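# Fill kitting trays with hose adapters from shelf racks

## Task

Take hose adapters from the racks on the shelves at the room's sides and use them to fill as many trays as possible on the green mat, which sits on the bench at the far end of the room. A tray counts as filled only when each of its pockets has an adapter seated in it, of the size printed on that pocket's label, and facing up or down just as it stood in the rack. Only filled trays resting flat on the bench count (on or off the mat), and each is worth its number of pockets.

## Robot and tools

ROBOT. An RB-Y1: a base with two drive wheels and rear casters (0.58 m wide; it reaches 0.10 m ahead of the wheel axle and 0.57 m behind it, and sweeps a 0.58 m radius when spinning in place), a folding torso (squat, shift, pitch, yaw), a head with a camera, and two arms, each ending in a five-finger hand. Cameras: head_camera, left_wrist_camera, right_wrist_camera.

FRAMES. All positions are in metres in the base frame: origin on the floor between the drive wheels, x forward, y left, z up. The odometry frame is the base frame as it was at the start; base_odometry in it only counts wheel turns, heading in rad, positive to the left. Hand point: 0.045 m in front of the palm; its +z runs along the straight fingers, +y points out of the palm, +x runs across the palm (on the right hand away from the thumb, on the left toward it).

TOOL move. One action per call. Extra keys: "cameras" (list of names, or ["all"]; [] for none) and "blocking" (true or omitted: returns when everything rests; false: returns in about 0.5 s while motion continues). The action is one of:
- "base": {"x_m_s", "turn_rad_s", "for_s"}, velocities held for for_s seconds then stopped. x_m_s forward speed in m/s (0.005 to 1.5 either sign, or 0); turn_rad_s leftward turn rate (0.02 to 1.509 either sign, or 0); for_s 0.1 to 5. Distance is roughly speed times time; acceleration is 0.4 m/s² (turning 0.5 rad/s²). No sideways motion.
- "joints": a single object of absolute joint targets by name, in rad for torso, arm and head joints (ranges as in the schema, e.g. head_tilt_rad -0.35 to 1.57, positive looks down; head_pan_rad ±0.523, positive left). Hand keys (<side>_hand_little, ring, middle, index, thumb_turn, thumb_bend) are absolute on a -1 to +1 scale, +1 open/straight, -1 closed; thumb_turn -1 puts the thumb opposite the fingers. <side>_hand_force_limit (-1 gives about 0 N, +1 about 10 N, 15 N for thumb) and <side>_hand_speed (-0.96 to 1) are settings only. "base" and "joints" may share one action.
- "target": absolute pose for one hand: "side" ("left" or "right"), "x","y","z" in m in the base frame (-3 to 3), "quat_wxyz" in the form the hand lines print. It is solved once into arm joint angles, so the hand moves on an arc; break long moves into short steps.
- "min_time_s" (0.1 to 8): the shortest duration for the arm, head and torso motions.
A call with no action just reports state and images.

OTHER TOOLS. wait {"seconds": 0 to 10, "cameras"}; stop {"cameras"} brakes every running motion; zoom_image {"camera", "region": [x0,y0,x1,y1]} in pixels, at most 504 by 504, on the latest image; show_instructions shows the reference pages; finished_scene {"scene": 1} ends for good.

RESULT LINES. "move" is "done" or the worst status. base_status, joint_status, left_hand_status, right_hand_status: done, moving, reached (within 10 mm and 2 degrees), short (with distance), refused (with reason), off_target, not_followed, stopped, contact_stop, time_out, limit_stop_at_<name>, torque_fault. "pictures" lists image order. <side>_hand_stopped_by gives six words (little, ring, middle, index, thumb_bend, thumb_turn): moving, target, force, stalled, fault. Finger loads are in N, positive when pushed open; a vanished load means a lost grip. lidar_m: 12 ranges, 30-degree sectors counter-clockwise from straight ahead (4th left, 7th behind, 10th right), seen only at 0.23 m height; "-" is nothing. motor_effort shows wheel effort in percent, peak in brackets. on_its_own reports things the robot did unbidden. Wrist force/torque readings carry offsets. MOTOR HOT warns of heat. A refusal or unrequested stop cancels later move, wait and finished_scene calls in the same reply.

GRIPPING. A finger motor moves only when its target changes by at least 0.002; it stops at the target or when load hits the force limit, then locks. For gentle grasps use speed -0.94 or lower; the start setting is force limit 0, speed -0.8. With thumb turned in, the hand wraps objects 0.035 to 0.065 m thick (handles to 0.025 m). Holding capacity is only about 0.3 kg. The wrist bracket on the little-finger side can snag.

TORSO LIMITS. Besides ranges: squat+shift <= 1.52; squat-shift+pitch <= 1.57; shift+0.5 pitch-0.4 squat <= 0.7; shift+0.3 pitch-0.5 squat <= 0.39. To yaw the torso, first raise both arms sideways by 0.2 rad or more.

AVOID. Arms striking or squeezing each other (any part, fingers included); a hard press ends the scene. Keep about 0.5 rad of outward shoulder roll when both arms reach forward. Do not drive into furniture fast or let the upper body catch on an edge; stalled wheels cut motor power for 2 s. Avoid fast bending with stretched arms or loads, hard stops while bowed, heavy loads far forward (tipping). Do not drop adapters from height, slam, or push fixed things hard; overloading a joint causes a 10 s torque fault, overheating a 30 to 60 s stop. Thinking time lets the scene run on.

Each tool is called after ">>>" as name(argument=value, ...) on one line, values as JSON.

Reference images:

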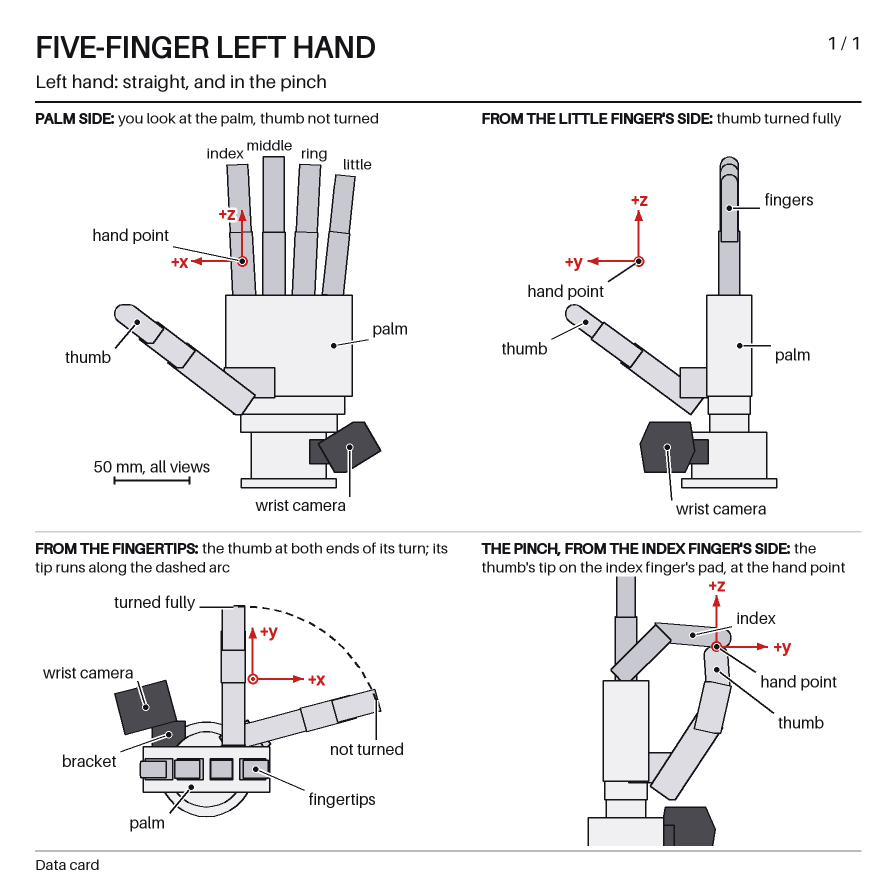

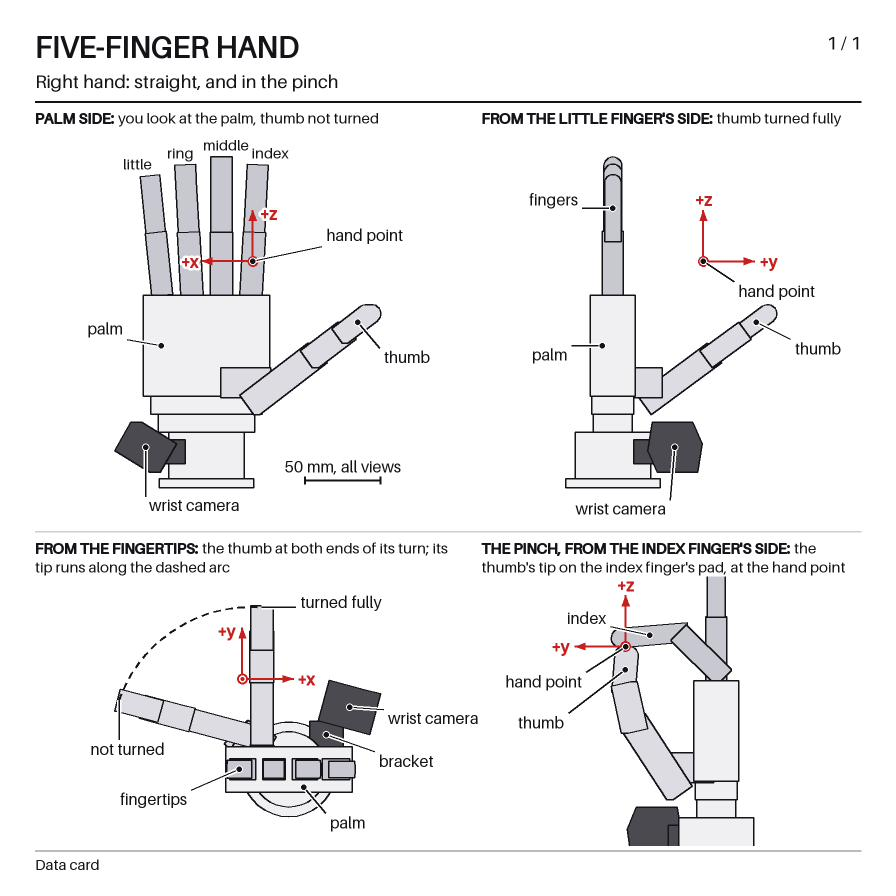

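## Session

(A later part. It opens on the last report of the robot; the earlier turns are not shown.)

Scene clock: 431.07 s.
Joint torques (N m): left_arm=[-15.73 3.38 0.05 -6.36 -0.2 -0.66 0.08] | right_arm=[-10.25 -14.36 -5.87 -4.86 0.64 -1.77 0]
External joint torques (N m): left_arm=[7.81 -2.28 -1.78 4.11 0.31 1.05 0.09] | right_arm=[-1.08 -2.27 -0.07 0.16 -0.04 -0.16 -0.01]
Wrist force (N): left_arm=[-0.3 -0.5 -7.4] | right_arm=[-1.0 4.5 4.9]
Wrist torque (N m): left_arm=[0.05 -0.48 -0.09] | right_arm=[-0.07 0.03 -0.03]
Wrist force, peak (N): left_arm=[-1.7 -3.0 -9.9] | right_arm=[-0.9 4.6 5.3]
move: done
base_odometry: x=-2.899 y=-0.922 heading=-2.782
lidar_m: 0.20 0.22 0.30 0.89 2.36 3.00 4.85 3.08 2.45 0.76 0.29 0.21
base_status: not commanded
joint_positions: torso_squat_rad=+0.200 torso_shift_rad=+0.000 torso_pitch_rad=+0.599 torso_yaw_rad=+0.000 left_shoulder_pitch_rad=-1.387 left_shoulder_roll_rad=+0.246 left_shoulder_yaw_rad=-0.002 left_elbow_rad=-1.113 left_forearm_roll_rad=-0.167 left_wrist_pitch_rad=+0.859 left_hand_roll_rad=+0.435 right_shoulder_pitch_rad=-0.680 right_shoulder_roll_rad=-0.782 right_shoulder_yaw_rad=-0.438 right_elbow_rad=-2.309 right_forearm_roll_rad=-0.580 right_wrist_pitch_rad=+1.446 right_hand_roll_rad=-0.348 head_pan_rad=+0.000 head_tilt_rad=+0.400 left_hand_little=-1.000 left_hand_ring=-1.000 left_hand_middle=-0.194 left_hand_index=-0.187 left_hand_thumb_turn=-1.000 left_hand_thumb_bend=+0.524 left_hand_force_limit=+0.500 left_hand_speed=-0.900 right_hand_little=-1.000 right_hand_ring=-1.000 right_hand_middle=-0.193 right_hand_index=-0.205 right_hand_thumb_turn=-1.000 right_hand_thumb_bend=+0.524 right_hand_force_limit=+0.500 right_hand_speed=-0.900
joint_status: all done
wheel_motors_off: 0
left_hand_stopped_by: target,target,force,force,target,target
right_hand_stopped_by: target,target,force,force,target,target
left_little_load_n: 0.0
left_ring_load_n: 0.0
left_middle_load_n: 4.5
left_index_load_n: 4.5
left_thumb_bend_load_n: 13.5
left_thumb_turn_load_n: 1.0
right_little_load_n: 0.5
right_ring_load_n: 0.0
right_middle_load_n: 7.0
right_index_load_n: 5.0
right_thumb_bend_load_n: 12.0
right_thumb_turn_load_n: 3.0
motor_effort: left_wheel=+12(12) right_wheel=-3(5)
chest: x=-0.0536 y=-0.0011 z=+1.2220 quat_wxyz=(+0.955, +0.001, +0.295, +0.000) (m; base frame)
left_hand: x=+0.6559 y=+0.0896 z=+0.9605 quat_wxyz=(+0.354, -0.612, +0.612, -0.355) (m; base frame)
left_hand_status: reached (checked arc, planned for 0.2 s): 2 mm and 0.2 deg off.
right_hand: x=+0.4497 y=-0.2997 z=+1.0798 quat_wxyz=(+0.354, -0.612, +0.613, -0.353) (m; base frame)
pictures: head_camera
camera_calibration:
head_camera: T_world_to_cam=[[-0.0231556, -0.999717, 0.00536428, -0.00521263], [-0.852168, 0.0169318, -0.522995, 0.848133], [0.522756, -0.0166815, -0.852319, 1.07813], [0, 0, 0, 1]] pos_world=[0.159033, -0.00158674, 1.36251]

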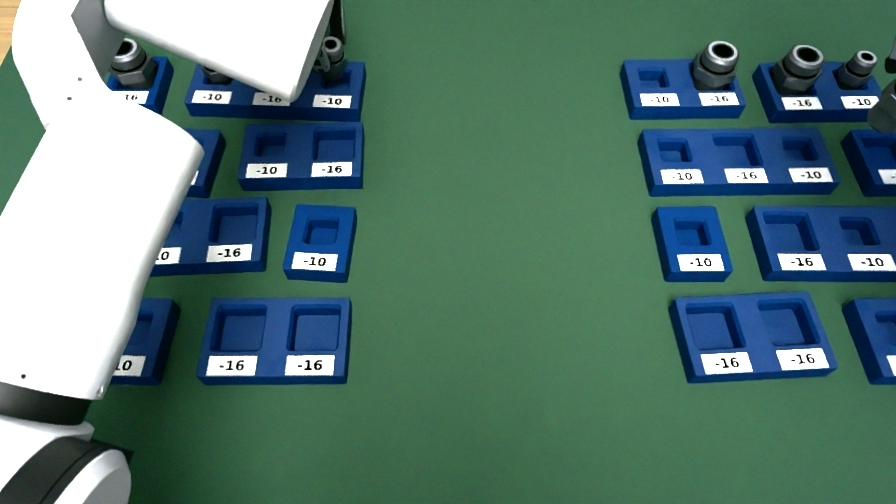

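>>> move(target={"side": "left", "x": 0.6545, "y": 0.0885, "z": 0.964, "quat_wxyz": [0.3536, -0.6124, 0.6124, -0.3536]}, cameras=["head_camera", "left_wrist_camera"])

>>> zoom_image(camera="head_camera", region=[290, 30, 360, 80])

Scene clock: 432.27 s.
Joint torques (N m): left_arm=[-19.77 4.89 1 -10.05 -0.37 -1.47 0.1] | right_arm=[-9.49 -14.2 -6.07 -4.95 0.69 -1.66 0.04]
External joint torques (N m): left_arm=[3.78 -0.74 -0.83 0.4 0.14 0.24 0.11] | right_arm=[-0.32 -2.1 -0.28 0.08 0.01 -0.05 0.04]
Wrist force (N): left_arm=[2.5 7.2 6.4] | right_arm=[-0.5 3.1 4.4]
Wrist torque (N m): left_arm=[0.35 -0.34 -0.39] | right_arm=[-0.27 0.00 -0.03]
Wrist force, peak (N): left_arm=[2.7 7.6 6.9] | right_arm=[-0.6 4.5 5.4]
move: done
base_odometry: x=-2.899 y=-0.922 heading=-2.782
lidar_m: 0.19 0.21 0.30 0.89 2.36 2.99 4.86 3.08 2.46 0.76 0.30 0.21
base_status: not commanded
joint_positions: torso_squat_rad=+0.200 torso_shift_rad=+0.000 torso_pitch_rad=+0.600 torso_yaw_rad=+0.000 left_shoulder_pitch_rad=-1.390 left_shoulder_roll_rad=+0.245 left_shoulder_yaw_rad=-0.002 left_elbow_rad=-1.126 left_forearm_roll_rad=-0.165 left_wrist_pitch_rad=+0.878 left_hand_roll_rad=+0.433 right_shoulder_pitch_rad=-0.680 right_shoulder_roll_rad=-0.782 right_shoulder_yaw_rad=-0.438 right_elbow_rad=-2.309 right_forearm_roll_rad=-0.580 right_wrist_pitch_rad=+1.446 right_hand_roll_rad=-0.348 head_pan_rad=+0.000 head_tilt_rad=+0.400 left_hand_little=-1.000 left_hand_ring=-1.000 left_hand_middle=-0.194 left_hand_index=-0.187 left_hand_thumb_turn=-1.000 left_hand_thumb_bend=+0.523 left_hand_force_limit=+0.500 left_hand_speed=-0.900 right_hand_little=-1.000 right_hand_ring=-1.000 right_hand_middle=-0.193 right_hand_index=-0.205 right_hand_thumb_turn=-1.000 right_hand_thumb_bend=+0.524 right_hand_force_limit=+0.500 right_hand_speed=-0.900
joint_status: all done
wheel_motors_off: 0
left_hand_stopped_by: target,target,force,force,target,target
right_hand_stopped_by: target,target,force,force,target,target
left_little_load_n: 0.0
left_ring_load_n: 0.0
left_middle_load_n: 2.0
left_index_load_n: 5.5
left_thumb_bend_load_n: 6.5
left_thumb_turn_load_n: 0.5
right_little_load_n: 0.0
right_ring_load_n: 0.0
right_middle_load_n: 7.0
right_index_load_n: 5.0
right_thumb_bend_load_n: 12.0
right_thumb_turn_load_n: 3.0
motor_effort: left_wheel=+6(12) right_wheel=-4(5)
chest: x=-0.0534 y=-0.0012 z=+1.2220 quat_wxyz=(+0.955, +0.001, +0.295, +0.000) (m; base frame)
left_hand: x=+0.6550 y=+0.0886 z=+0.9641 quat_wxyz=(+0.354, -0.612, +0.612, -0.354) (m; base frame)
left_hand_status: reached (checked arc, planned for 0.1 s): 1 mm and 0.0 deg off.
right_hand: x=+0.4499 y=-0.2997 z=+1.0796 quat_wxyz=(+0.353, -0.612, +0.613, -0.353) (m; base frame)
pictures: head_camera, left_wrist_camera
camera_calibration:
head_camera: T_world_to_cam=[[-0.0231543, -0.999717, 0.00537291, -0.0052194], [-0.852329, 0.0169313, -0.522732, 0.847919], [0.522493, -0.016683, -0.85248, 1.0782], [0, 0, 0, 1]] pos_world=[0.159234, -0.00158674, 1.3624]
left_wrist_camera: T_world_to_cam=[[0.490582, -0.220571, 0.843017, -1.11154], [-0.533029, -0.841289, 0.0900703, 0.336658], [0.689354, -0.49354, -0.530292, 0.213245], [0, 0, 0, 1]] pos_world=[0.577748, 0.143298, 1.01981]

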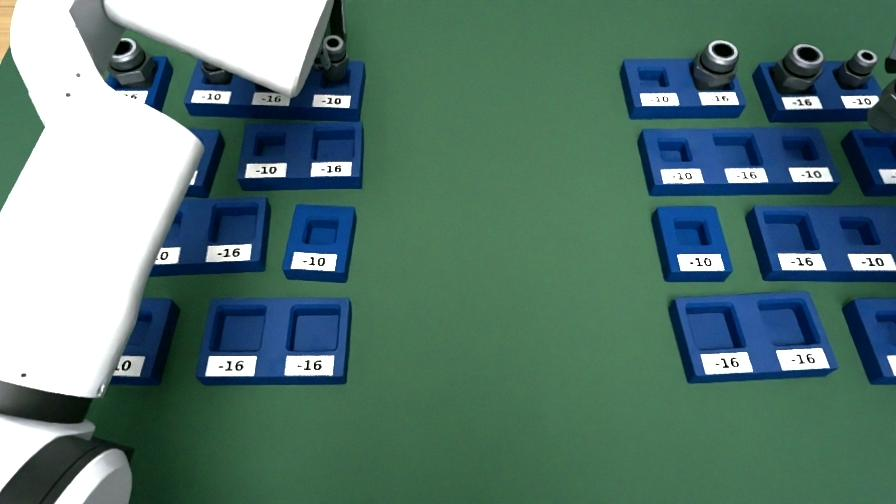

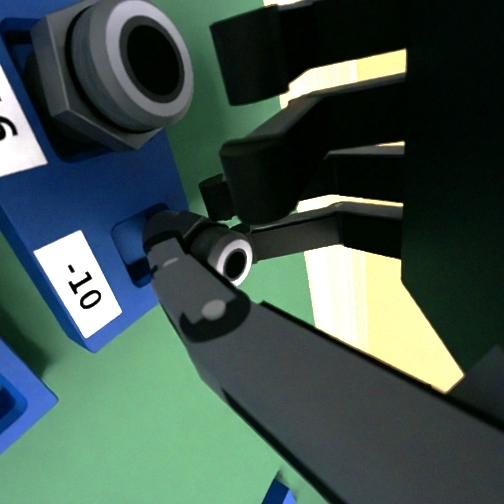

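Scaled by 7.200 from the camera's 896x504 image, which has a finer 1280x720 frame.

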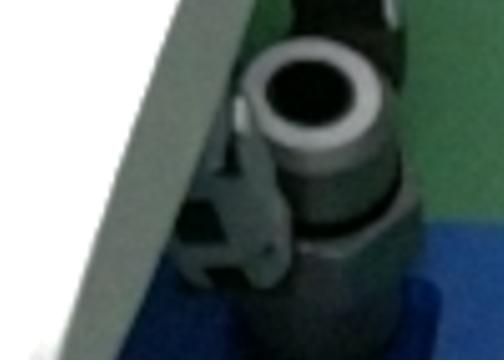

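>>> zoom_image(camera="head_camera", region=[280, 30, 378, 100])

Scaled by 5.143 from the camera's 896x504 image, which has a finer 1280x720 frame.

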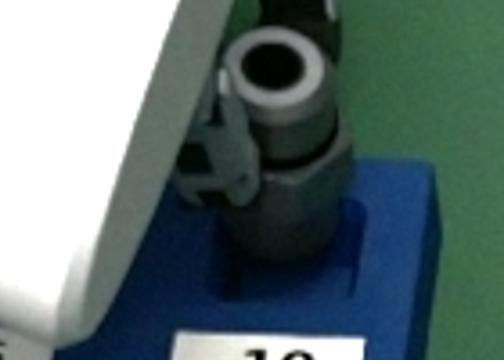

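>>> move(target={"side": "left", "x": 0.6518, "y": 0.0872, "z": 0.9575, "quat_wxyz": [0.3536, -0.6124, 0.6124, -0.3536]}, cameras=["head_camera"])

>>> zoom_image(camera="head_camera", region=[280, 30, 378, 100])

Scene clock: 434.00 s.
Joint torques (N m): left_arm=[-18.71 5.09 0.88 -9.99 -0.52 -1.37 0.22] | right_arm=[-9.78 -14.02 -5.86 -4.91 0.73 -1.78 0]
External joint torques (N m): left_arm=[4.65 -0.35 -0.92 0.47 -0.01 0.33 0.23] | right_arm=[-0.61 -1.93 -0.06 0.11 0.05 -0.17 -0.01]
Wrist force (N): left_arm=[2.6 7.4 5.7] | right_arm=[-0.6 5.2 4.7]
Wrist torque (N m): left_arm=[0.31 -0.36 -0.24] | right_arm=[0.09 0.03 0.04]
Wrist force, peak (N): left_arm=[3.6 8.8 7.0] | right_arm=[-1.7 5.1 5.5]
move: done
base_odometry: x=-2.899 y=-0.922 heading=-2.782
lidar_m: 0.19 0.22 0.29 0.89 2.36 3.00 4.85 3.06 2.46 0.79 0.30 0.21
base_status: not commanded
joint_positions: torso_squat_rad=+0.200 torso_shift_rad=+0.000 torso_pitch_rad=+0.600 torso_yaw_rad=+0.000 left_shoulder_pitch_rad=-1.374 left_shoulder_roll_rad=+0.238 left_shoulder_yaw_rad=-0.006 left_elbow_rad=-1.133 left_forearm_roll_rad=-0.176 left_wrist_pitch_rad=+0.870 left_hand_roll_rad=+0.440 right_shoulder_pitch_rad=-0.680 right_shoulder_roll_rad=-0.782 right_shoulder_yaw_rad=-0.438 right_elbow_rad=-2.309 right_forearm_roll_rad=-0.580 right_wrist_pitch_rad=+1.446 right_hand_roll_rad=-0.348 head_pan_rad=+0.000 head_tilt_rad=+0.400 left_hand_little=-1.000 left_hand_ring=-1.000 left_hand_middle=-0.195 left_hand_index=-0.187 left_hand_thumb_turn=-1.000 left_hand_thumb_bend=+0.523 left_hand_force_limit=+0.500 left_hand_speed=-0.900 right_hand_little=-1.000 right_hand_ring=-1.000 right_hand_middle=-0.193 right_hand_index=-0.205 right_hand_thumb_turn=-1.000 right_hand_thumb_bend=+0.524 right_hand_force_limit=+0.500 right_hand_speed=-0.900
joint_status: all done
wheel_motors_off: 0
left_hand_stopped_by: target,target,force,force,target,target
right_hand_stopped_by: target,target,force,force,target,target
left_little_load_n: 0.0
left_ring_load_n: 0.0
left_middle_load_n: 0.5
left_index_load_n: 5.5
left_thumb_bend_load_n: 5.0
left_thumb_turn_load_n: -1.0
right_little_load_n: 0.0
right_ring_load_n: 0.0
right_middle_load_n: 6.5
right_index_load_n: 5.0
right_thumb_bend_load_n: 11.5
right_thumb_turn_load_n: 3.0
motor_effort: left_wheel=+6(12) right_wheel=-5(5)
chest: x=-0.0533 y=-0.0012 z=+1.2219 quat_wxyz=(+0.955, +0.001, +0.295, +0.000) (m; base frame)
left_hand: x=+0.6521 y=+0.0872 z=+0.9580 quat_wxyz=(+0.354, -0.612, +0.612, -0.354) (m; base frame)
left_hand_status: reached (checked arc, planned for 0.1 s): 1 mm and 0.0 deg off.
right_hand: x=+0.4500 y=-0.2998 z=+1.0795 quat_wxyz=(+0.353, -0.612, +0.613, -0.353) (m; base frame)
pictures: head_camera
camera_calibration:
head_camera: T_world_to_cam=[[-0.0231519, -0.999718, 0.00537624, -0.00522145], [-0.852401, 0.0169298, -0.522615, 0.847804], [0.522376, -0.0166823, -0.852552, 1.07818], [0, 0, 0, 1]] pos_world=[0.159335, -0.00158674, 1.3623]

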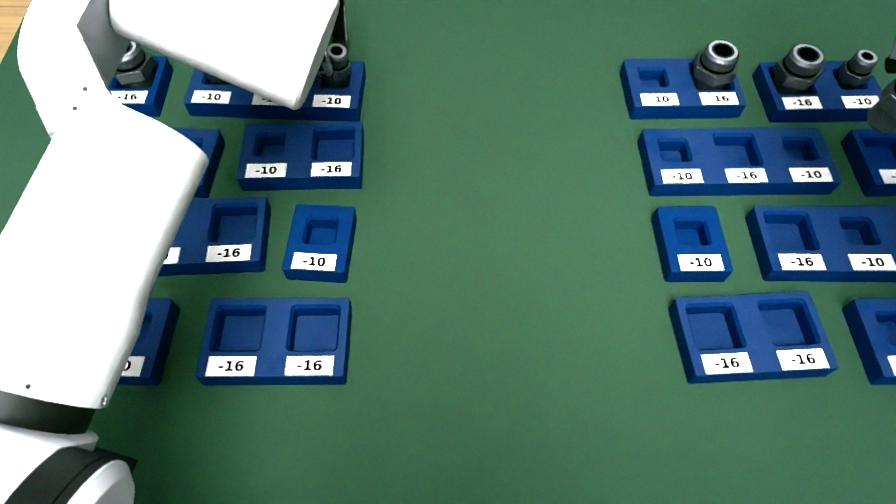

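Scaled by 5.143 from the camera's 896x504 image, which has a finer 1280x720 frame.

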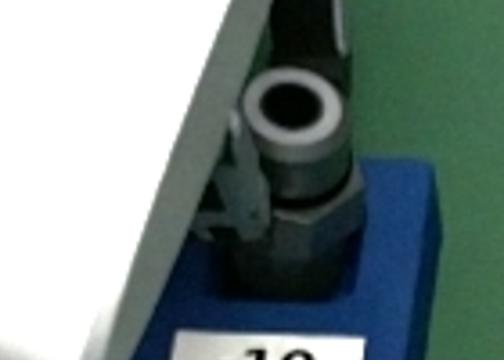

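>>> move(target={"side": "left", "x": 0.6522, "y": 0.0868, "z": 0.952, "quat_wxyz": [0.3536, -0.6124, 0.6124, -0.3536]})

>>> move(target={"side": "left", "x": 0.6522, "y": 0.0868, "z": 0.9487, "quat_wxyz": [0.3536, -0.6124, 0.6124, -0.3536]}, cameras=["head_camera"])

>>> zoom_image(camera="head_camera", region=[280, 30, 378, 100])

Scene clock: 434.77 s.
Joint torques (N m): left_arm=[-20.61 5.57 0.97 -10.52 -0.55 -1.48 -0.04] | right_arm=[-9.91 -14.79 -5.81 -4.85 0.71 -1.72 0.1]
External joint torques (N m): left_arm=[2.72 0.16 -0.8 -0.03 -0.04 0.22 -0.03] | right_arm=[-0.74 -2.7 -0.01 0.17 0.03 -0.11 0.09]
Wrist force (N): left_arm=[3.0 7.7 6.6] | right_arm=[-0.9 4.2 4.4]
Wrist torque (N m): left_arm=[0.37 -0.40 -0.21] | right_arm=[-0.05 0.10 0.00]
Wrist force, peak (N): left_arm=[3.1 10.8 7.2] | right_arm=[-1.3 4.5 4.9]
move: done
base_odometry: x=-2.899 y=-0.922 heading=-2.782
lidar_m: 0.20 0.21 0.31 0.89 2.36 2.99 4.86 3.08 2.46 0.79 0.29 0.21
base_status: not commanded
joint_positions: torso_squat_rad=+0.200 torso_shift_rad=+0.000 torso_pitch_rad=+0.600 torso_yaw_rad=+0.000 left_shoulder_pitch_rad=-1.371 left_shoulder_roll_rad=+0.235 left_shoulder_yaw_rad=-0.007 left_elbow_rad=-1.118 left_forearm_roll_rad=-0.183 left_wrist_pitch_rad=+0.853 left_hand_roll_rad=+0.447 right_shoulder_pitch_rad=-0.680 right_shoulder_roll_rad=-0.782 right_shoulder_yaw_rad=-0.438 right_elbow_rad=-2.309 right_forearm_roll_rad=-0.580 right_wrist_pitch_rad=+1.446 right_hand_roll_rad=-0.348 head_pan_rad=+0.000 head_tilt_rad=+0.400 left_hand_little=-1.000 left_hand_ring=-1.000 left_hand_middle=-0.195 left_hand_index=-0.187 left_hand_thumb_turn=-1.000 left_hand_thumb_bend=+0.522 left_hand_force_limit=+0.500 left_hand_speed=-0.900 right_hand_little=-1.000 right_hand_ring=-1.000 right_hand_middle=-0.193 right_hand_index=-0.205 right_hand_thumb_turn=-1.000 right_hand_thumb_bend=+0.524 right_hand_force_limit=+0.500 right_hand_speed=-0.900
joint_status: all done
wheel_motors_off: 0
left_hand_stopped_by: target,target,force,force,target,target
right_hand_stopped_by: target,target,force,force,target,target
left_little_load_n: 0.0
left_ring_load_n: 0.0
left_middle_load_n: 0.5
left_index_load_n: 6.0
left_thumb_bend_load_n: 5.0
left_thumb_turn_load_n: -1.0
right_little_load_n: 0.0
right_ring_load_n: 0.0
right_middle_load_n: 6.5
right_index_load_n: 5.5
right_thumb_bend_load_n: 12.0
right_thumb_turn_load_n: 3.0
motor_effort: left_wheel=+7(9) right_wheel=-4(5)
chest: x=-0.0533 y=-0.0012 z=+1.2219 quat_wxyz=(+0.955, +0.001, +0.295, +0.000) (m; base frame)
left_hand: x=+0.6520 y=+0.0869 z=+0.9523 quat_wxyz=(+0.354, -0.612, +0.612, -0.354) (m; base frame)
left_hand_status: reached (checked arc, planned for 0.1 s): 0 mm and 0.0 deg off.
right_hand: x=+0.4500 y=-0.2998 z=+1.0794 quat_wxyz=(+0.353, -0.612, +0.613, -0.353) (m; base frame)
pictures: none

Scene clock: 435.30 s.
Joint torques (N m): left_arm=[-18.88 4.66 0.92 -9.23 -0.5 -1.3 0.28] | right_arm=[-9.71 -14.28 -5.97 -4.84 0.63 -1.68 0.02]
External joint torques (N m): left_arm=[4.45 -0.74 -0.83 1.27 0.01 0.4 0.29] | right_arm=[-0.54 -2.18 -0.18 0.18 -0.05 -0.07 0.02]
Wrist force (N): left_arm=[1.6 5.4 4.7] | right_arm=[-1.2 4.5 4.4]
Wrist torque (N m): left_arm=[0.30 -0.38 -0.19] | right_arm=[-0.05 0.13 0.00]
Wrist force, peak (N): left_arm=[2.6 7.3 6.7] | right_arm=[-1.3 4.7 5.1]
move: done
base_odometry: x=-2.899 y=-0.922 heading=-2.782
lidar_m: 0.20 0.20 0.31 0.89 2.35 3.01 4.85 3.07 2.45 0.77 0.29 0.21
base_status: not commanded
joint_positions: torso_squat_rad=+0.200 torso_shift_rad=+0.000 torso_pitch_rad=+0.600 torso_yaw_rad=+0.000 left_shoulder_pitch_rad=-1.370 left_shoulder_roll_rad=+0.234 left_shoulder_yaw_rad=-0.008 left_elbow_rad=-1.108 left_forearm_roll_rad=-0.187 left_wrist_pitch_rad=+0.841 left_hand_roll_rad=+0.451 right_shoulder_pitch_rad=-0.680 right_shoulder_roll_rad=-0.782 right_shoulder_yaw_rad=-0.438 right_elbow_rad=-2.309 right_forearm_roll_rad=-0.580 right_wrist_pitch_rad=+1.446 right_hand_roll_rad=-0.348 head_pan_rad=+0.000 head_tilt_rad=+0.400 left_hand_little=-1.000 left_hand_ring=-1.000 left_hand_middle=-0.195 left_hand_index=-0.187 left_hand_thumb_turn=-1.000 left_hand_thumb_bend=+0.522 left_hand_force_limit=+0.500 left_hand_speed=-0.900 right_hand_little=-1.000 right_hand_ring=-1.000 right_hand_middle=-0.193 right_hand_index=-0.205 right_hand_thumb_turn=-1.000 right_hand_thumb_bend=+0.524 right_hand_force_limit=+0.500 right_hand_speed=-0.900
joint_status: all done
wheel_motors_off: 0
left_hand_stopped_by: target,target,force,force,target,target
right_hand_stopped_by: target,target,force,force,target,target
left_little_load_n: 0.0
left_ring_load_n: 0.0
left_middle_load_n: 0.5
left_index_load_n: 6.0
left_thumb_bend_load_n: 4.5
left_thumb_turn_load_n: -1.5
right_little_load_n: 0.0
right_ring_load_n: 0.0
right_middle_load_n: 6.5
right_index_load_n: 5.5
right_thumb_bend_load_n: 11.5
right_thumb_turn_load_n: 3.0
motor_effort: left_wheel=+7(9) right_wheel=-5(5)
chest: x=-0.0533 y=-0.0012 z=+1.2219 quat_wxyz=(+0.955, +0.001, +0.295, +0.000) (m; base frame)
left_hand: x=+0.6523 y=+0.0869 z=+0.9493 quat_wxyz=(+0.354, -0.612, +0.612, -0.354) (m; base frame)
left_hand_status: reached (checked arc, planned for 0.1 s): 1 mm and 0.1 deg off.
right_hand: x=+0.4500 y=-0.2998 z=+1.0794 quat_wxyz=(+0.353, -0.612, +0.613, -0.353) (m; base frame)
pictures: head_camera
camera_calibration:
head_camera: T_world_to_cam=[[-0.0232035, -0.999716, 0.00546184, -0.00532971], [-0.8524, 0.0169291, -0.522616, 0.847806], [0.522375, -0.0167822, -0.85255, 1.07817], [0, 0, 0, 1]] pos_world=[0.159335, -0.00158661, 1.3623]

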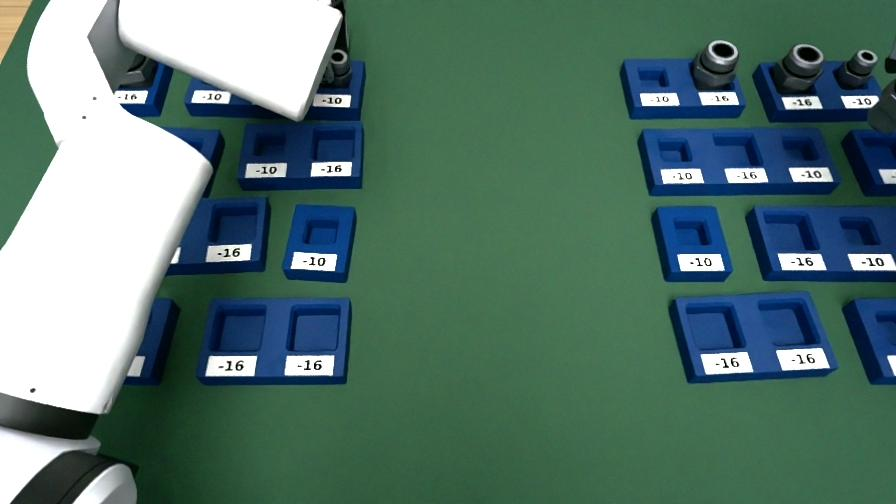

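Scaled by 5.143 from the camera's 896x504 image, which has a finer 1280x720 frame.

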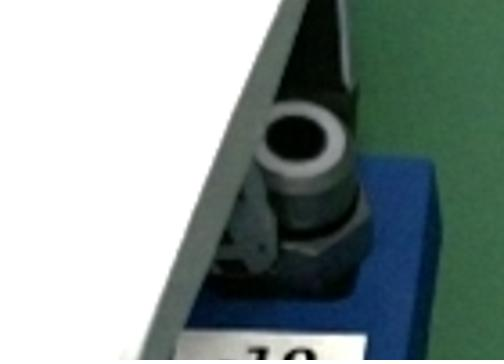

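>>> move(joints={"left_hand_index": 0.2, "left_hand_middle": 0.2, "left_hand_thumb_bend": 0.85, "left_hand_speed": -0.7})

>>> move(target={"side": "left", "x": 0.640, "y": 0.0868, "z": 1.02, "quat_wxyz": [0.3536, -0.6124, 0.6124, -0.3536]})

>>> move(joints={"left_shoulder_pitch_rad": -0.794, "left_shoulder_roll_rad": 0.567, "left_shoulder_yaw_rad": 0.675, "left_elbow_rad": -2.223, "left_forearm_roll_rad": 0.595, "left_wrist_pitch_rad": 1.559, "left_hand_roll_rad": -0.012})

>>> move(target={"side": "right", "x": 0.62, "y": -0.2183, "z": 1.01, "quat_wxyz": [0.3536, -0.6124, 0.6124, -0.3536]})

>>> move(target={"side": "right", "x": 0.6374, "y": -0.2183, "z": 0.950, "quat_wxyz": [0.3536, -0.6124, 0.6124, -0.3536]}, cameras=["head_camera"])

>>> zoom_image(camera="head_camera", region=[610, 30, 708, 100])

>>> zoom_image(camera="head_camera", region=[280, 30, 378, 100])

Scene clock: 437.07 s.
Joint torques (N m): left_arm=[-18.88 4.47 0.56 -9.61 -0.63 -1.41 0.16] | right_arm=[-9.79 -14.49 -5.92 -4.76 0.67 -1.67 0.09]
External joint torques (N m): left_arm=[4.45 -0.92 -1.19 0.9 -0.11 0.29 0.17] | right_arm=[-0.62 -2.39 -0.12 0.27 -0.01 -0.06 0.08]
Wrist force (N): left_arm=[2.4 6.6 6.6] | right_arm=[-0.3 4.3 4.6]
Wrist torque (N m): left_arm=[0.30 -0.31 -0.25] | right_arm=[-0.10 0.02 0.04]
Wrist force, peak (N): left_arm=[2.8 7.0 6.4] | right_arm=[-1.3 4.4 5.2]
move: done
base_odometry: x=-2.899 y=-0.922 heading=-2.782
lidar_m: 0.20 0.21 0.30 0.89 2.36 3.00 4.86 3.09 2.45 0.78 0.29 0.21
base_status: not commanded
joint_positions: torso_squat_rad=+0.200 torso_shift_rad=+0.000 torso_pitch_rad=+0.600 torso_yaw_rad=+0.000 left_shoulder_pitch_rad=-1.370 left_shoulder_roll_rad=+0.234 left_shoulder_yaw_rad=-0.008 left_elbow_rad=-1.108 left_forearm_roll_rad=-0.187 left_wrist_pitch_rad=+0.841 left_hand_roll_rad=+0.451 right_shoulder_pitch_rad=-0.680 right_shoulder_roll_rad=-0.782 right_shoulder_yaw_rad=-0.438 right_elbow_rad=-2.309 right_forearm_roll_rad=-0.580 right_wrist_pitch_rad=+1.446 right_hand_roll_rad=-0.348 head_pan_rad=+0.000 head_tilt_rad=+0.400 left_hand_little=-1.000 left_hand_ring=-1.000 left_hand_middle=+0.200 left_hand_index=+0.200 left_hand_thumb_turn=-1.000 left_hand_thumb_bend=+0.850 left_hand_force_limit=+0.500 left_hand_speed=-0.700 right_hand_little=-1.000 right_hand_ring=-1.000 right_hand_middle=-0.193 right_hand_index=-0.205 right_hand_thumb_turn=-1.000 right_hand_thumb_bend=+0.524 right_hand_force_limit=+0.500 right_hand_speed=-0.900
joint_status: all done
wheel_motors_off: 0
left_hand_stopped_by: target,target,target,target,target,target
right_hand_stopped_by: target,target,force,force,target,target
left_little_load_n: 0.0
left_ring_load_n: 0.0
left_middle_load_n: 0.0
left_index_load_n: -0.5
left_thumb_bend_load_n: 0.0
left_thumb_turn_load_n: 0.0
right_little_load_n: 0.0
right_ring_load_n: 0.0
right_middle_load_n: 6.5
right_index_load_n: 5.5
right_thumb_bend_load_n: 12.0
right_thumb_turn_load_n: 3.0
motor_effort: left_wheel=+7(9) right_wheel=-4(5)
chest: x=-0.0533 y=-0.0012 z=+1.2219 quat_wxyz=(+0.955, +0.001, +0.295, +0.000) (m; base frame)
left_hand: x=+0.6523 y=+0.0869 z=+0.9493 quat_wxyz=(+0.354, -0.612, +0.612, -0.354) (m; base frame)
right_hand: x=+0.4500 y=-0.2998 z=+1.0794 quat_wxyz=(+0.353, -0.612, +0.613, -0.353) (m; base frame)
pictures: none

Scene clock: 438.00 s.
Joint torques (N m): left_arm=[-19.92 6.09 3.05 -9.81 -0.34 -1.87 -0.14] | right_arm=[-9.9 -14.29 -5.5 -4.84 0.59 -1.76 0.16]
External joint torques (N m): left_arm=[3.28 0.56 1.05 0.16 0.19 -0.12 -0.13] | right_arm=[-0.73 -2.19 0.3 0.18 -0.09 -0.15 0.15]
Wrist force (N): left_arm=[2.7 6.7 6.2] | right_arm=[-1.2 5.0 4.2]
Wrist torque (N m): left_arm=[0.33 -0.37 -0.39] | right_arm=[0.04 0.12 -0.02]
Wrist force, peak (N): left_arm=[2.8 7.7 6.9] | right_arm=[-1.8 4.5 5.2]
move: done
base_odometry: x=-2.899 y=-0.922 heading=-2.782
lidar_m: 0.20 0.21 0.30 0.88 2.35 2.99 4.85 3.07 2.45 0.78 0.29 0.21
base_status: not commanded
joint_positions: torso_squat_rad=+0.200 torso_shift_rad=+0.000 torso_pitch_rad=+0.600 torso_yaw_rad=+0.000 left_shoulder_pitch_rad=-1.402 left_shoulder_roll_rad=+0.253 left_shoulder_yaw_rad=+0.011 left_elbow_rad=-1.331 left_forearm_roll_rad=-0.131 left_wrist_pitch_rad=+1.091 left_hand_roll_rad=+0.377 right_shoulder_pitch_rad=-0.680 right_shoulder_roll_rad=-0.782 right_shoulder_yaw_rad=-0.438 right_elbow_rad=-2.309 right_forearm_roll_rad=-0.580 right_wrist_pitch_rad=+1.446 right_hand_roll_rad=-0.348 head_pan_rad=+0.000 head_tilt_rad=+0.400 left_hand_little=-1.000 left_hand_ring=-1.000 left_hand_middle=+0.200 left_hand_index=+0.200 left_hand_thumb_turn=-1.000 left_hand_thumb_bend=+0.850 left_hand_force_limit=+0.500 left_hand_speed=-0.700 right_hand_little=-1.000 right_hand_ring=-1.000 right_hand_middle=-0.193 right_hand_index=-0.205 right_hand_thumb_turn=-1.000 right_hand_thumb_bend=+0.524 right_hand_force_limit=+0.500 right_hand_speed=-0.900
joint_status: all done
wheel_motors_off: 0
left_hand_stopped_by: target,target,target,target,target,target
right_hand_stopped_by: target,target,force,force,target,target
left_little_load_n: 0.0
left_ring_load_n: 0.0
left_middle_load_n: 0.0
left_index_load_n: 0.0
left_thumb_bend_load_n: 0.0
left_thumb_turn_load_n: 0.0
right_little_load_n: 0.0
right_ring_load_n: 0.0
right_middle_load_n: 6.5
right_index_load_n: 5.5
right_thumb_bend_load_n: 12.0
right_thumb_turn_load_n: 3.0
motor_effort: left_wheel=+7(8) right_wheel=-4(4)
chest: x=-0.0533 y=-0.0012 z=+1.2219 quat_wxyz=(+0.955, +0.001, +0.295, +0.000) (m; base frame)
left_hand: x=+0.6402 y=+0.0866 z=+1.0201 quat_wxyz=(+0.354, -0.612, +0.612, -0.354) (m; base frame)
left_hand_status: reached (checked arc, planned for 0.5 s): 0 mm and 0.0 deg off.
right_hand: x=+0.4500 y=-0.2998 z=+1.0794 quat_wxyz=(+0.353, -0.612, +0.613, -0.353) (m; base frame)
pictures: none

Scene clock: 439.43 s.
Joint torques (N m): left_arm=[-9.12 12.39 3.36 -6.82 -0.09 -1.83 0.33] | right_arm=[-9.94 -14.23 -5.56 -4.79 0.68 -1.68 -0.04]
External joint torques (N m): left_arm=[1.47 -0.11 -0.06 -0.37 -0.15 0.06 0.33] | right_arm=[-0.77 -2.13 0.24 0.23 0 -0.08 -0.05]
Wrist force (N): left_arm=[2.8 6.9 6.4] | right_arm=[-0.8 4.2 4.7]
Wrist torque (N m): left_arm=[0.35 -0.36 -0.40] | right_arm=[-0.12 0.02 0.00]
Wrist force, peak (N): left_arm=[2.0 7.5 7.7] | right_arm=[-1.5 4.3 5.6]
move: done
base_odometry: x=-2.899 y=-0.922 heading=-2.782
lidar_m: 0.19 0.21 0.30 0.90 2.36 2.99 4.85 3.07 2.46 0.78 0.29 0.21
base_status: not commanded
joint_positions: torso_squat_rad=+0.200 torso_shift_rad=+0.000 torso_pitch_rad=+0.600 torso_yaw_rad=+0.000 left_shoulder_pitch_rad=-0.794 left_shoulder_roll_rad=+0.567 left_shoulder_yaw_rad=+0.675 left_elbow_rad=-2.223 left_forearm_roll_rad=+0.595 left_wrist_pitch_rad=+1.559 left_hand_roll_rad=-0.012 right_shoulder_pitch_rad=-0.680 right_shoulder_roll_rad=-0.782 right_shoulder_yaw_rad=-0.438 right_elbow_rad=-2.309 right_forearm_roll_rad=-0.580 right_wrist_pitch_rad=+1.446 right_hand_roll_rad=-0.348 head_pan_rad=+0.000 head_tilt_rad=+0.400 left_hand_little=-1.000 left_hand_ring=-1.000 left_hand_middle=+0.200 left_hand_index=+0.200 left_hand_thumb_turn=-1.000 left_hand_thumb_bend=+0.850 left_hand_force_limit=+0.500 left_hand_speed=-0.700 right_hand_little=-1.000 right_hand_ring=-1.000 right_hand_middle=-0.193 right_hand_index=-0.205 right_hand_thumb_turn=-1.000 right_hand_thumb_bend=+0.524 right_hand_force_limit=+0.500 right_hand_speed=-0.900
joint_status: all done
wheel_motors_off: 0
left_hand_stopped_by: target,target,target,target,target,target
right_hand_stopped_by: target,target,force,force,target,target
left_little_load_n: 0.0
left_ring_load_n: 0.0
left_middle_load_n: 0.0
left_index_load_n: 0.0
left_thumb_bend_load_n: 0.5
left_thumb_turn_load_n: 0.0
right_little_load_n: 0.0
right_ring_load_n: 0.0
right_middle_load_n: 7.0
right_index_load_n: 5.0
right_thumb_bend_load_n: 12.0
right_thumb_turn_load_n: 2.5
motor_effort: left_wheel=+6(9) right_wheel=-4(5)
chest: x=-0.0533 y=-0.0011 z=+1.2219 quat_wxyz=(+0.955, +0.001, +0.295, +0.000) (m; base frame)
left_hand: x=+0.4501 y=+0.3403 z=+1.0800 quat_wxyz=(+0.354, -0.612, +0.613, -0.353) (m; base frame)
right_hand: x=+0.4500 y=-0.2998 z=+1.0794 quat_wxyz=(+0.353, -0.612, +0.613, -0.353) (m; base frame)
pictures: none

Scene clock: 441.20 s.
Joint torques (N m): left_arm=[-9.07 11.48 2.99 -6.3 -0.04 -1.85 0.29] | right_arm=[-19.03 -12.67 -5.87 -7.72 0.48 -1.49 0.03]
External joint torques (N m): left_arm=[1.52 -1.02 -0.43 0.16 -0.09 0.04 0.29] | right_arm=[-0.33 -2.54 -1.01 0.41 -0.15 0.13 0.02]
Wrist force (N): left_arm=[2.7 7.1 6.2] | right_arm=[-0.8 3.7 4.7]
Wrist torque (N m): left_arm=[0.39 -0.36 -0.40] | right_arm=[-0.20 0.03 0.00]
Wrist force, peak (N): left_arm=[2.7 6.9 6.6] | right_arm=[0.2 4.2 5.9]
move: done
base_odometry: x=-2.899 y=-0.922 heading=-2.782
lidar_m: 0.20 0.21 0.30 0.89 2.35 3.00 4.86 3.09 2.45 0.78 0.29 0.21
base_status: not commanded
joint_positions: torso_squat_rad=+0.200 torso_shift_rad=+0.000 torso_pitch_rad=+0.600 torso_yaw_rad=+0.000 left_shoulder_pitch_rad=-0.794 left_shoulder_roll_rad=+0.567 left_shoulder_yaw_rad=+0.675 left_elbow_rad=-2.223 left_forearm_roll_rad=+0.595 left_wrist_pitch_rad=+1.559 left_hand_roll_rad=-0.012 right_shoulder_pitch_rad=-1.177 right_shoulder_roll_rad=-0.597 right_shoulder_yaw_rad=-0.014 right_elbow_rad=-1.521 right_forearm_roll_rad=-0.231 right_wrist_pitch_rad=+1.061 right_hand_roll_rad=-0.332 head_pan_rad=+0.000 head_tilt_rad=+0.400 left_hand_little=-1.000 left_hand_ring=-1.000 left_hand_middle=+0.200 left_hand_index=+0.200 left_hand_thumb_turn=-1.000 left_hand_thumb_bend=+0.850 left_hand_force_limit=+0.500 left_hand_speed=-0.700 right_hand_little=-1.000 right_hand_ring=-1.000 right_hand_middle=-0.193 right_hand_index=-0.205 right_hand_thumb_turn=-1.000 right_hand_thumb_bend=+0.524 right_hand_force_limit=+0.500 right_hand_speed=-0.900
joint_status: all done
wheel_motors_off: 0
left_hand_stopped_by: target,target,target,target,target,target
right_hand_stopped_by: target,target,force,force,target,target
left_little_load_n: 0.0
left_ring_load_n: 0.0
left_middle_load_n: 0.0
left_index_load_n: 0.0
left_thumb_bend_load_n: 0.0
left_thumb_turn_load_n: 0.0
right_little_load_n: 0.0
right_ring_load_n: 0.0
right_middle_load_n: 6.5
right_index_load_n: 5.0
right_thumb_bend_load_n: 11.5
right_thumb_turn_load_n: 3.0
motor_effort: left_wheel=+7(11) right_wheel=-4(5)
chest: x=-0.0533 y=-0.0012 z=+1.2219 quat_wxyz=(+0.955, +0.001, +0.296, +0.000) (m; base frame)
left_hand: x=+0.4501 y=+0.3403 z=+1.0800 quat_wxyz=(+0.354, -0.612, +0.613, -0.353) (m; base frame)
right_hand: x=+0.6198 y=-0.2181 z=+1.0097 quat_wxyz=(+0.354, -0.612, +0.612, -0.353) (m; base frame)
right_hand_status: reached (checked arc, planned for 1.0 s): 0 mm and 0.0 deg off.
pictures: none

Scene clock: 442.10 s.
Joint torques (N m): left_arm=[-8.64 11.61 2.92 -6.79 0.19 -1.59 0.28] | right_arm=[-20.6 -11.79 -4.07 -8.99 0.56 -1.63 -0.12]
External joint torques (N m): left_arm=[1.95 -0.89 -0.51 -0.33 0.14 0.3 0.29] | right_arm=[-1.4 -1.88 0.21 -0.26 -0.01 0 -0.12]
Wrist force (N): left_arm=[2.7 6.9 6.6] | right_arm=[-0.3 4.2 4.6]
Wrist torque (N m): left_arm=[0.33 -0.35 -0.40] | right_arm=[-0.12 -0.07 0.01]
Wrist force, peak (N): left_arm=[2.9 6.8 6.7] | right_arm=[0.0 5.4 5.9]
move: done
base_odometry: x=-2.899 y=-0.922 heading=-2.782
lidar_m: 0.19 0.21 0.30 0.89 2.36 3.00 4.85 3.07 2.45 0.79 0.29 0.22
base_status: not commanded
joint_positions: torso_squat_rad=+0.200 torso_shift_rad=+0.000 torso_pitch_rad=+0.600 torso_yaw_rad=+0.000 left_shoulder_pitch_rad=-0.794 left_shoulder_roll_rad=+0.567 left_shoulder_yaw_rad=+0.675 left_elbow_rad=-2.223 left_forearm_roll_rad=+0.595 left_wrist_pitch_rad=+1.559 left_hand_roll_rad=-0.012 right_shoulder_pitch_rad=-1.175 right_shoulder_roll_rad=-0.542 right_shoulder_yaw_rad=+0.011 right_elbow_rad=-1.303 right_forearm_roll_rad=-0.190 right_wrist_pitch_rad=+0.839 right_hand_roll_rad=-0.317 head_pan_rad=+0.000 head_tilt_rad=+0.400 left_hand_little=-1.000 left_hand_ring=-1.000 left_hand_middle=+0.200 left_hand_index=+0.200 left_hand_thumb_turn=-1.000 left_hand_thumb_bend=+0.850 left_hand_force_limit=+0.500 left_hand_speed=-0.700 right_hand_little=-1.000 right_hand_ring=-1.000 right_hand_middle=-0.193 right_hand_index=-0.205 right_hand_thumb_turn=-1.000 right_hand_thumb_bend=+0.524 right_hand_force_limit=+0.500 right_hand_speed=-0.900
joint_status: all done
wheel_motors_off: 0
left_hand_stopped_by: target,target,target,target,target,target
right_hand_stopped_by: target,target,force,force,target,target
left_little_load_n: 0.0
left_ring_load_n: 0.0
left_middle_load_n: 0.0
left_index_load_n: 0.0
left_thumb_bend_load_n: 0.0
left_thumb_turn_load_n: 0.0
right_little_load_n: 0.0
right_ring_load_n: 0.0
right_middle_load_n: 6.5
right_index_load_n: 5.5
right_thumb_bend_load_n: 12.0
right_thumb_turn_load_n: 3.0
motor_effort: left_wheel=+6(9) right_wheel=-5(5)
chest: x=-0.0533 y=-0.0012 z=+1.2219 quat_wxyz=(+0.955, +0.001, +0.296, +0.000) (m; base frame)
left_hand: x=+0.4501 y=+0.3403 z=+1.0800 quat_wxyz=(+0.354, -0.612, +0.613, -0.353) (m; base frame)
right_hand: x=+0.6370 y=-0.2184 z=+0.9497 quat_wxyz=(+0.353, -0.612, +0.613, -0.353) (m; base frame)
right_hand_status: reached (checked arc, planned for 0.5 s): 1 mm and 0.0 deg off.
pictures: head_camera
camera_calibration:
head_camera: T_world_to_cam=[[-0.0231503, -0.999718, 0.00537912, -0.00532328], [-0.852472, 0.0169292, -0.522498, 0.847744], [0.522259, -0.0166815, -0.852624, 1.07824], [0, 0, 0, 1]] pos_world=[0.159435, -0.00168673, 1.3623]

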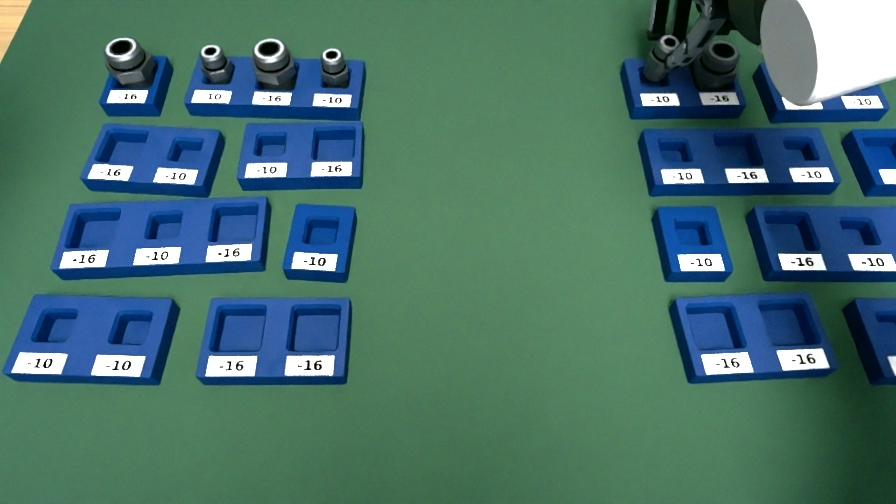

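Scaled by 5.143 from the camera's 896x504 image, which has a finer 1280x720 frame.

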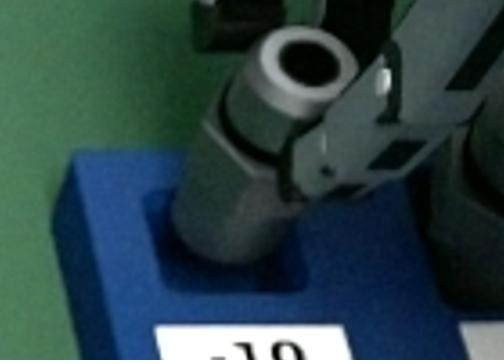

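Scaled by 5.143 from the camera's 896x504 image, which has a finer 1280x720 frame.

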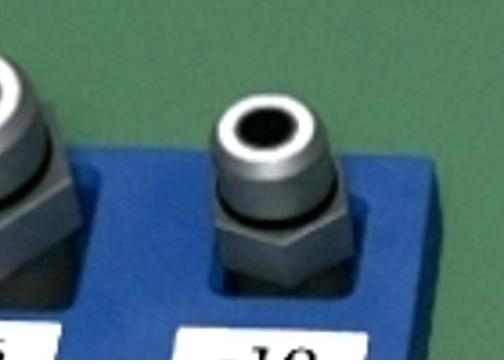

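>>> move(target={"side": "right", "x": 0.6395, "y": -0.2193, "z": 0.939, "quat_wxyz": [0.3536, -0.6124, 0.6124, -0.3536]})

>>> move(target={"side": "right", "x": 0.6395, "y": -0.2193, "z": 0.9305, "quat_wxyz": [0.3536, -0.6124, 0.6124, -0.3536]}, cameras=["head_camera"])

>>> zoom_image(camera="head_camera", region=[610, 30, 708, 100])

Scene clock: 443.10 s.
Joint torques (N m): left_arm=[-9.12 11.97 3.29 -6.72 0.17 -1.66 0.51] | right_arm=[-21.15 -11.94 -4.17 -8.84 0.49 -1.79 -0.03]
External joint torques (N m): left_arm=[1.47 -0.52 -0.13 -0.26 0.12 0.23 0.52] | right_arm=[-1.88 -2.03 -0.01 -0.03 -0.05 -0.17 -0.04]
Wrist force (N): left_arm=[2.5 6.6 6.1] | right_arm=[-0.2 3.7 3.8]
Wrist torque (N m): left_arm=[0.33 -0.32 -0.40] | right_arm=[-0.14 -0.12 -0.01]
Wrist force, peak (N): left_arm=[3.3 7.1 6.6] | right_arm=[-0.9 5.4 4.4]
move: done
base_odometry: x=-2.899 y=-0.922 heading=-2.782
lidar_m: 0.19 0.22 0.30 0.89 2.36 3.00 4.85 3.08 2.45 0.78 0.29 0.21
base_status: not commanded
joint_positions: torso_squat_rad=+0.200 torso_shift_rad=+0.000 torso_pitch_rad=+0.600 torso_yaw_rad=+0.000 left_shoulder_pitch_rad=-0.794 left_shoulder_roll_rad=+0.567 left_shoulder_yaw_rad=+0.675 left_elbow_rad=-2.223 left_forearm_roll_rad=+0.595 left_wrist_pitch_rad=+1.559 left_hand_roll_rad=-0.012 right_shoulder_pitch_rad=-1.177 right_shoulder_roll_rad=-0.535 right_shoulder_yaw_rad=+0.015 right_elbow_rad=-1.259 right_forearm_roll_rad=-0.186 right_wrist_pitch_rad=+0.796 right_hand_roll_rad=-0.312 head_pan_rad=+0.000 head_tilt_rad=+0.400 left_hand_little=-1.000 left_hand_ring=-1.000 left_hand_middle=+0.200 left_hand_index=+0.200 left_hand_thumb_turn=-1.000 left_hand_thumb_bend=+0.850 left_hand_force_limit=+0.500 left_hand_speed=-0.700 right_hand_little=-1.000 right_hand_ring=-1.000 right_hand_middle=-0.193 right_hand_index=-0.205 right_hand_thumb_turn=-1.000 right_hand_thumb_bend=+0.524 right_hand_force_limit=+0.500 right_hand_speed=-0.900
joint_status: all done
wheel_motors_off: 0
left_hand_stopped_by: target,target,target,target,target,target
right_hand_stopped_by: target,target,force,force,target,target
left_little_load_n: 0.0
left_ring_load_n: 0.0
left_middle_load_n: 0.0
left_index_load_n: 0.0
left_thumb_bend_load_n: 0.0
left_thumb_turn_load_n: 0.0
right_little_load_n: 0.0
right_ring_load_n: 0.0
right_middle_load_n: 6.5
right_index_load_n: 5.0
right_thumb_bend_load_n: 12.0
right_thumb_turn_load_n: 3.0
motor_effort: left_wheel=+4(9) right_wheel=-4(5)
chest: x=-0.0533 y=-0.0012 z=+1.2219 quat_wxyz=(+0.955, +0.001, +0.296, +0.000) (m; base frame)
left_hand: x=+0.4501 y=+0.3403 z=+1.0800 quat_wxyz=(+0.354, -0.612, +0.613, -0.353) (m; base frame)
right_hand: x=+0.6393 y=-0.2194 z=+0.9386 quat_wxyz=(+0.353, -0.612, +0.613, -0.353) (m; base frame)
right_hand_status: reached (checked arc, planned for 0.2 s): 0 mm and 0.0 deg off.
pictures: none

Scene clock: 443.63 s.
Joint torques (N m): left_arm=[-9.14 12.24 3.88 -6.48 -0.06 -1.79 0.55] | right_arm=[-16.89 -9.94 -3.19 -6.14 0.43 -0.64 -0.27]
External joint torques (N m): left_arm=[1.45 -0.26 0.46 -0.02 -0.11 0.09 0.56] | right_arm=[2.27 -0.09 0.91 2.7 -0.1 0.98 -0.28]
Wrist force (N): left_arm=[2.7 6.6 6.4] | right_arm=[-0.2 -3.4 -0.2]
Wrist torque (N m): left_arm=[0.32 -0.35 -0.39] | right_arm=[-0.39 0.01 -0.29]
Wrist force, peak (N): left_arm=[2.9 7.0 6.5] | right_arm=[-0.5 -6.5 -1.5]
move: done
base_odometry: x=-2.899 y=-0.922 heading=-2.782
lidar_m: 0.20 0.21 0.30 0.89 2.36 3.00 4.86 3.07 2.44 0.76 0.29 0.21
base_status: not commanded
joint_positions: torso_squat_rad=+0.200 torso_shift_rad=+0.000 torso_pitch_rad=+0.600 torso_yaw_rad=+0.000 left_shoulder_pitch_rad=-0.794 left_shoulder_roll_rad=+0.567 left_shoulder_yaw_rad=+0.675 left_elbow_rad=-2.223 left_forearm_roll_rad=+0.595 left_wrist_pitch_rad=+1.559 left_hand_roll_rad=-0.012 right_shoulder_pitch_rad=-1.172 right_shoulder_roll_rad=-0.528 right_shoulder_yaw_rad=+0.017 right_elbow_rad=-1.241 right_forearm_roll_rad=-0.180 right_wrist_pitch_rad=+0.771 right_hand_roll_rad=-0.313 head_pan_rad=+0.000 head_tilt_rad=+0.400 left_hand_little=-1.000 left_hand_ring=-1.000 left_hand_middle=+0.200 left_hand_index=+0.200 left_hand_thumb_turn=-1.000 left_hand_thumb_bend=+0.850 left_hand_force_limit=+0.500 left_hand_speed=-0.700 right_hand_little=-1.000 right_hand_ring=-1.000 right_hand_middle=-0.193 right_hand_index=-0.205 right_hand_thumb_turn=-1.000 right_hand_thumb_bend=+0.524 right_hand_force_limit=+0.500 right_hand_speed=-0.900
joint_status: all done
wheel_motors_off: 0
left_hand_stopped_by: target,target,target,target,target,target
right_hand_stopped_by: target,target,force,force,target,target
left_little_load_n: 0.0
left_ring_load_n: 0.0
left_middle_load_n: 0.0
left_index_load_n: 0.0
left_thumb_bend_load_n: 0.0
left_thumb_turn_load_n: 0.0
right_little_load_n: 0.0
right_ring_load_n: 0.0
right_middle_load_n: 6.0
right_index_load_n: 7.0
right_thumb_bend_load_n: 10.5
right_thumb_turn_load_n: 2.5
motor_effort: left_wheel=+6(9) right_wheel=-3(5)
chest: x=-0.0533 y=-0.0012 z=+1.2219 quat_wxyz=(+0.955, +0.001, +0.295, +0.000) (m; base frame)
left_hand: x=+0.4500 y=+0.3403 z=+1.0801 quat_wxyz=(+0.354, -0.612, +0.613, -0.353) (m; base frame)
right_hand: x=+0.6393 y=-0.2193 z=+0.9315 quat_wxyz=(+0.354, -0.612, +0.612, -0.354) (m; base frame)
right_hand_status: reached (checked arc, planned for 0.2 s): 1 mm and 0.1 deg off.
pictures: head_camera
camera_calibration:
head_camera: T_world_to_cam=[[-0.0232035, -0.999716, 0.00546184, -0.00542969], [-0.8524, 0.0169291, -0.522616, 0.847808], [0.522375, -0.0167822, -0.85255, 1.07817], [0, 0, 0, 1]] pos_world=[0.159335, -0.00168661, 1.3623]

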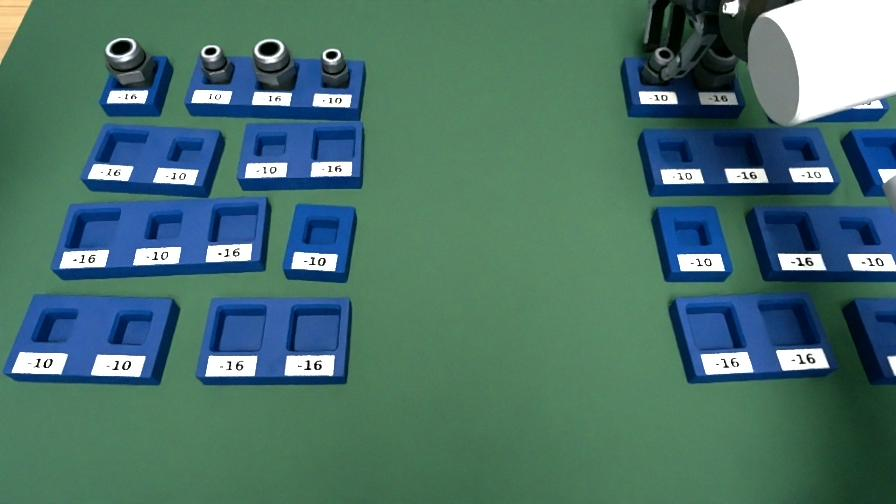

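Scaled by 5.143 from the camera's 896x504 image, which has a finer 1280x720 frame.

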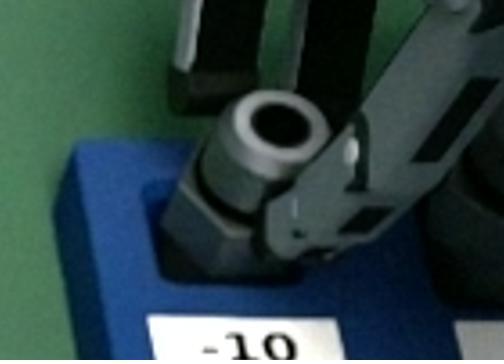

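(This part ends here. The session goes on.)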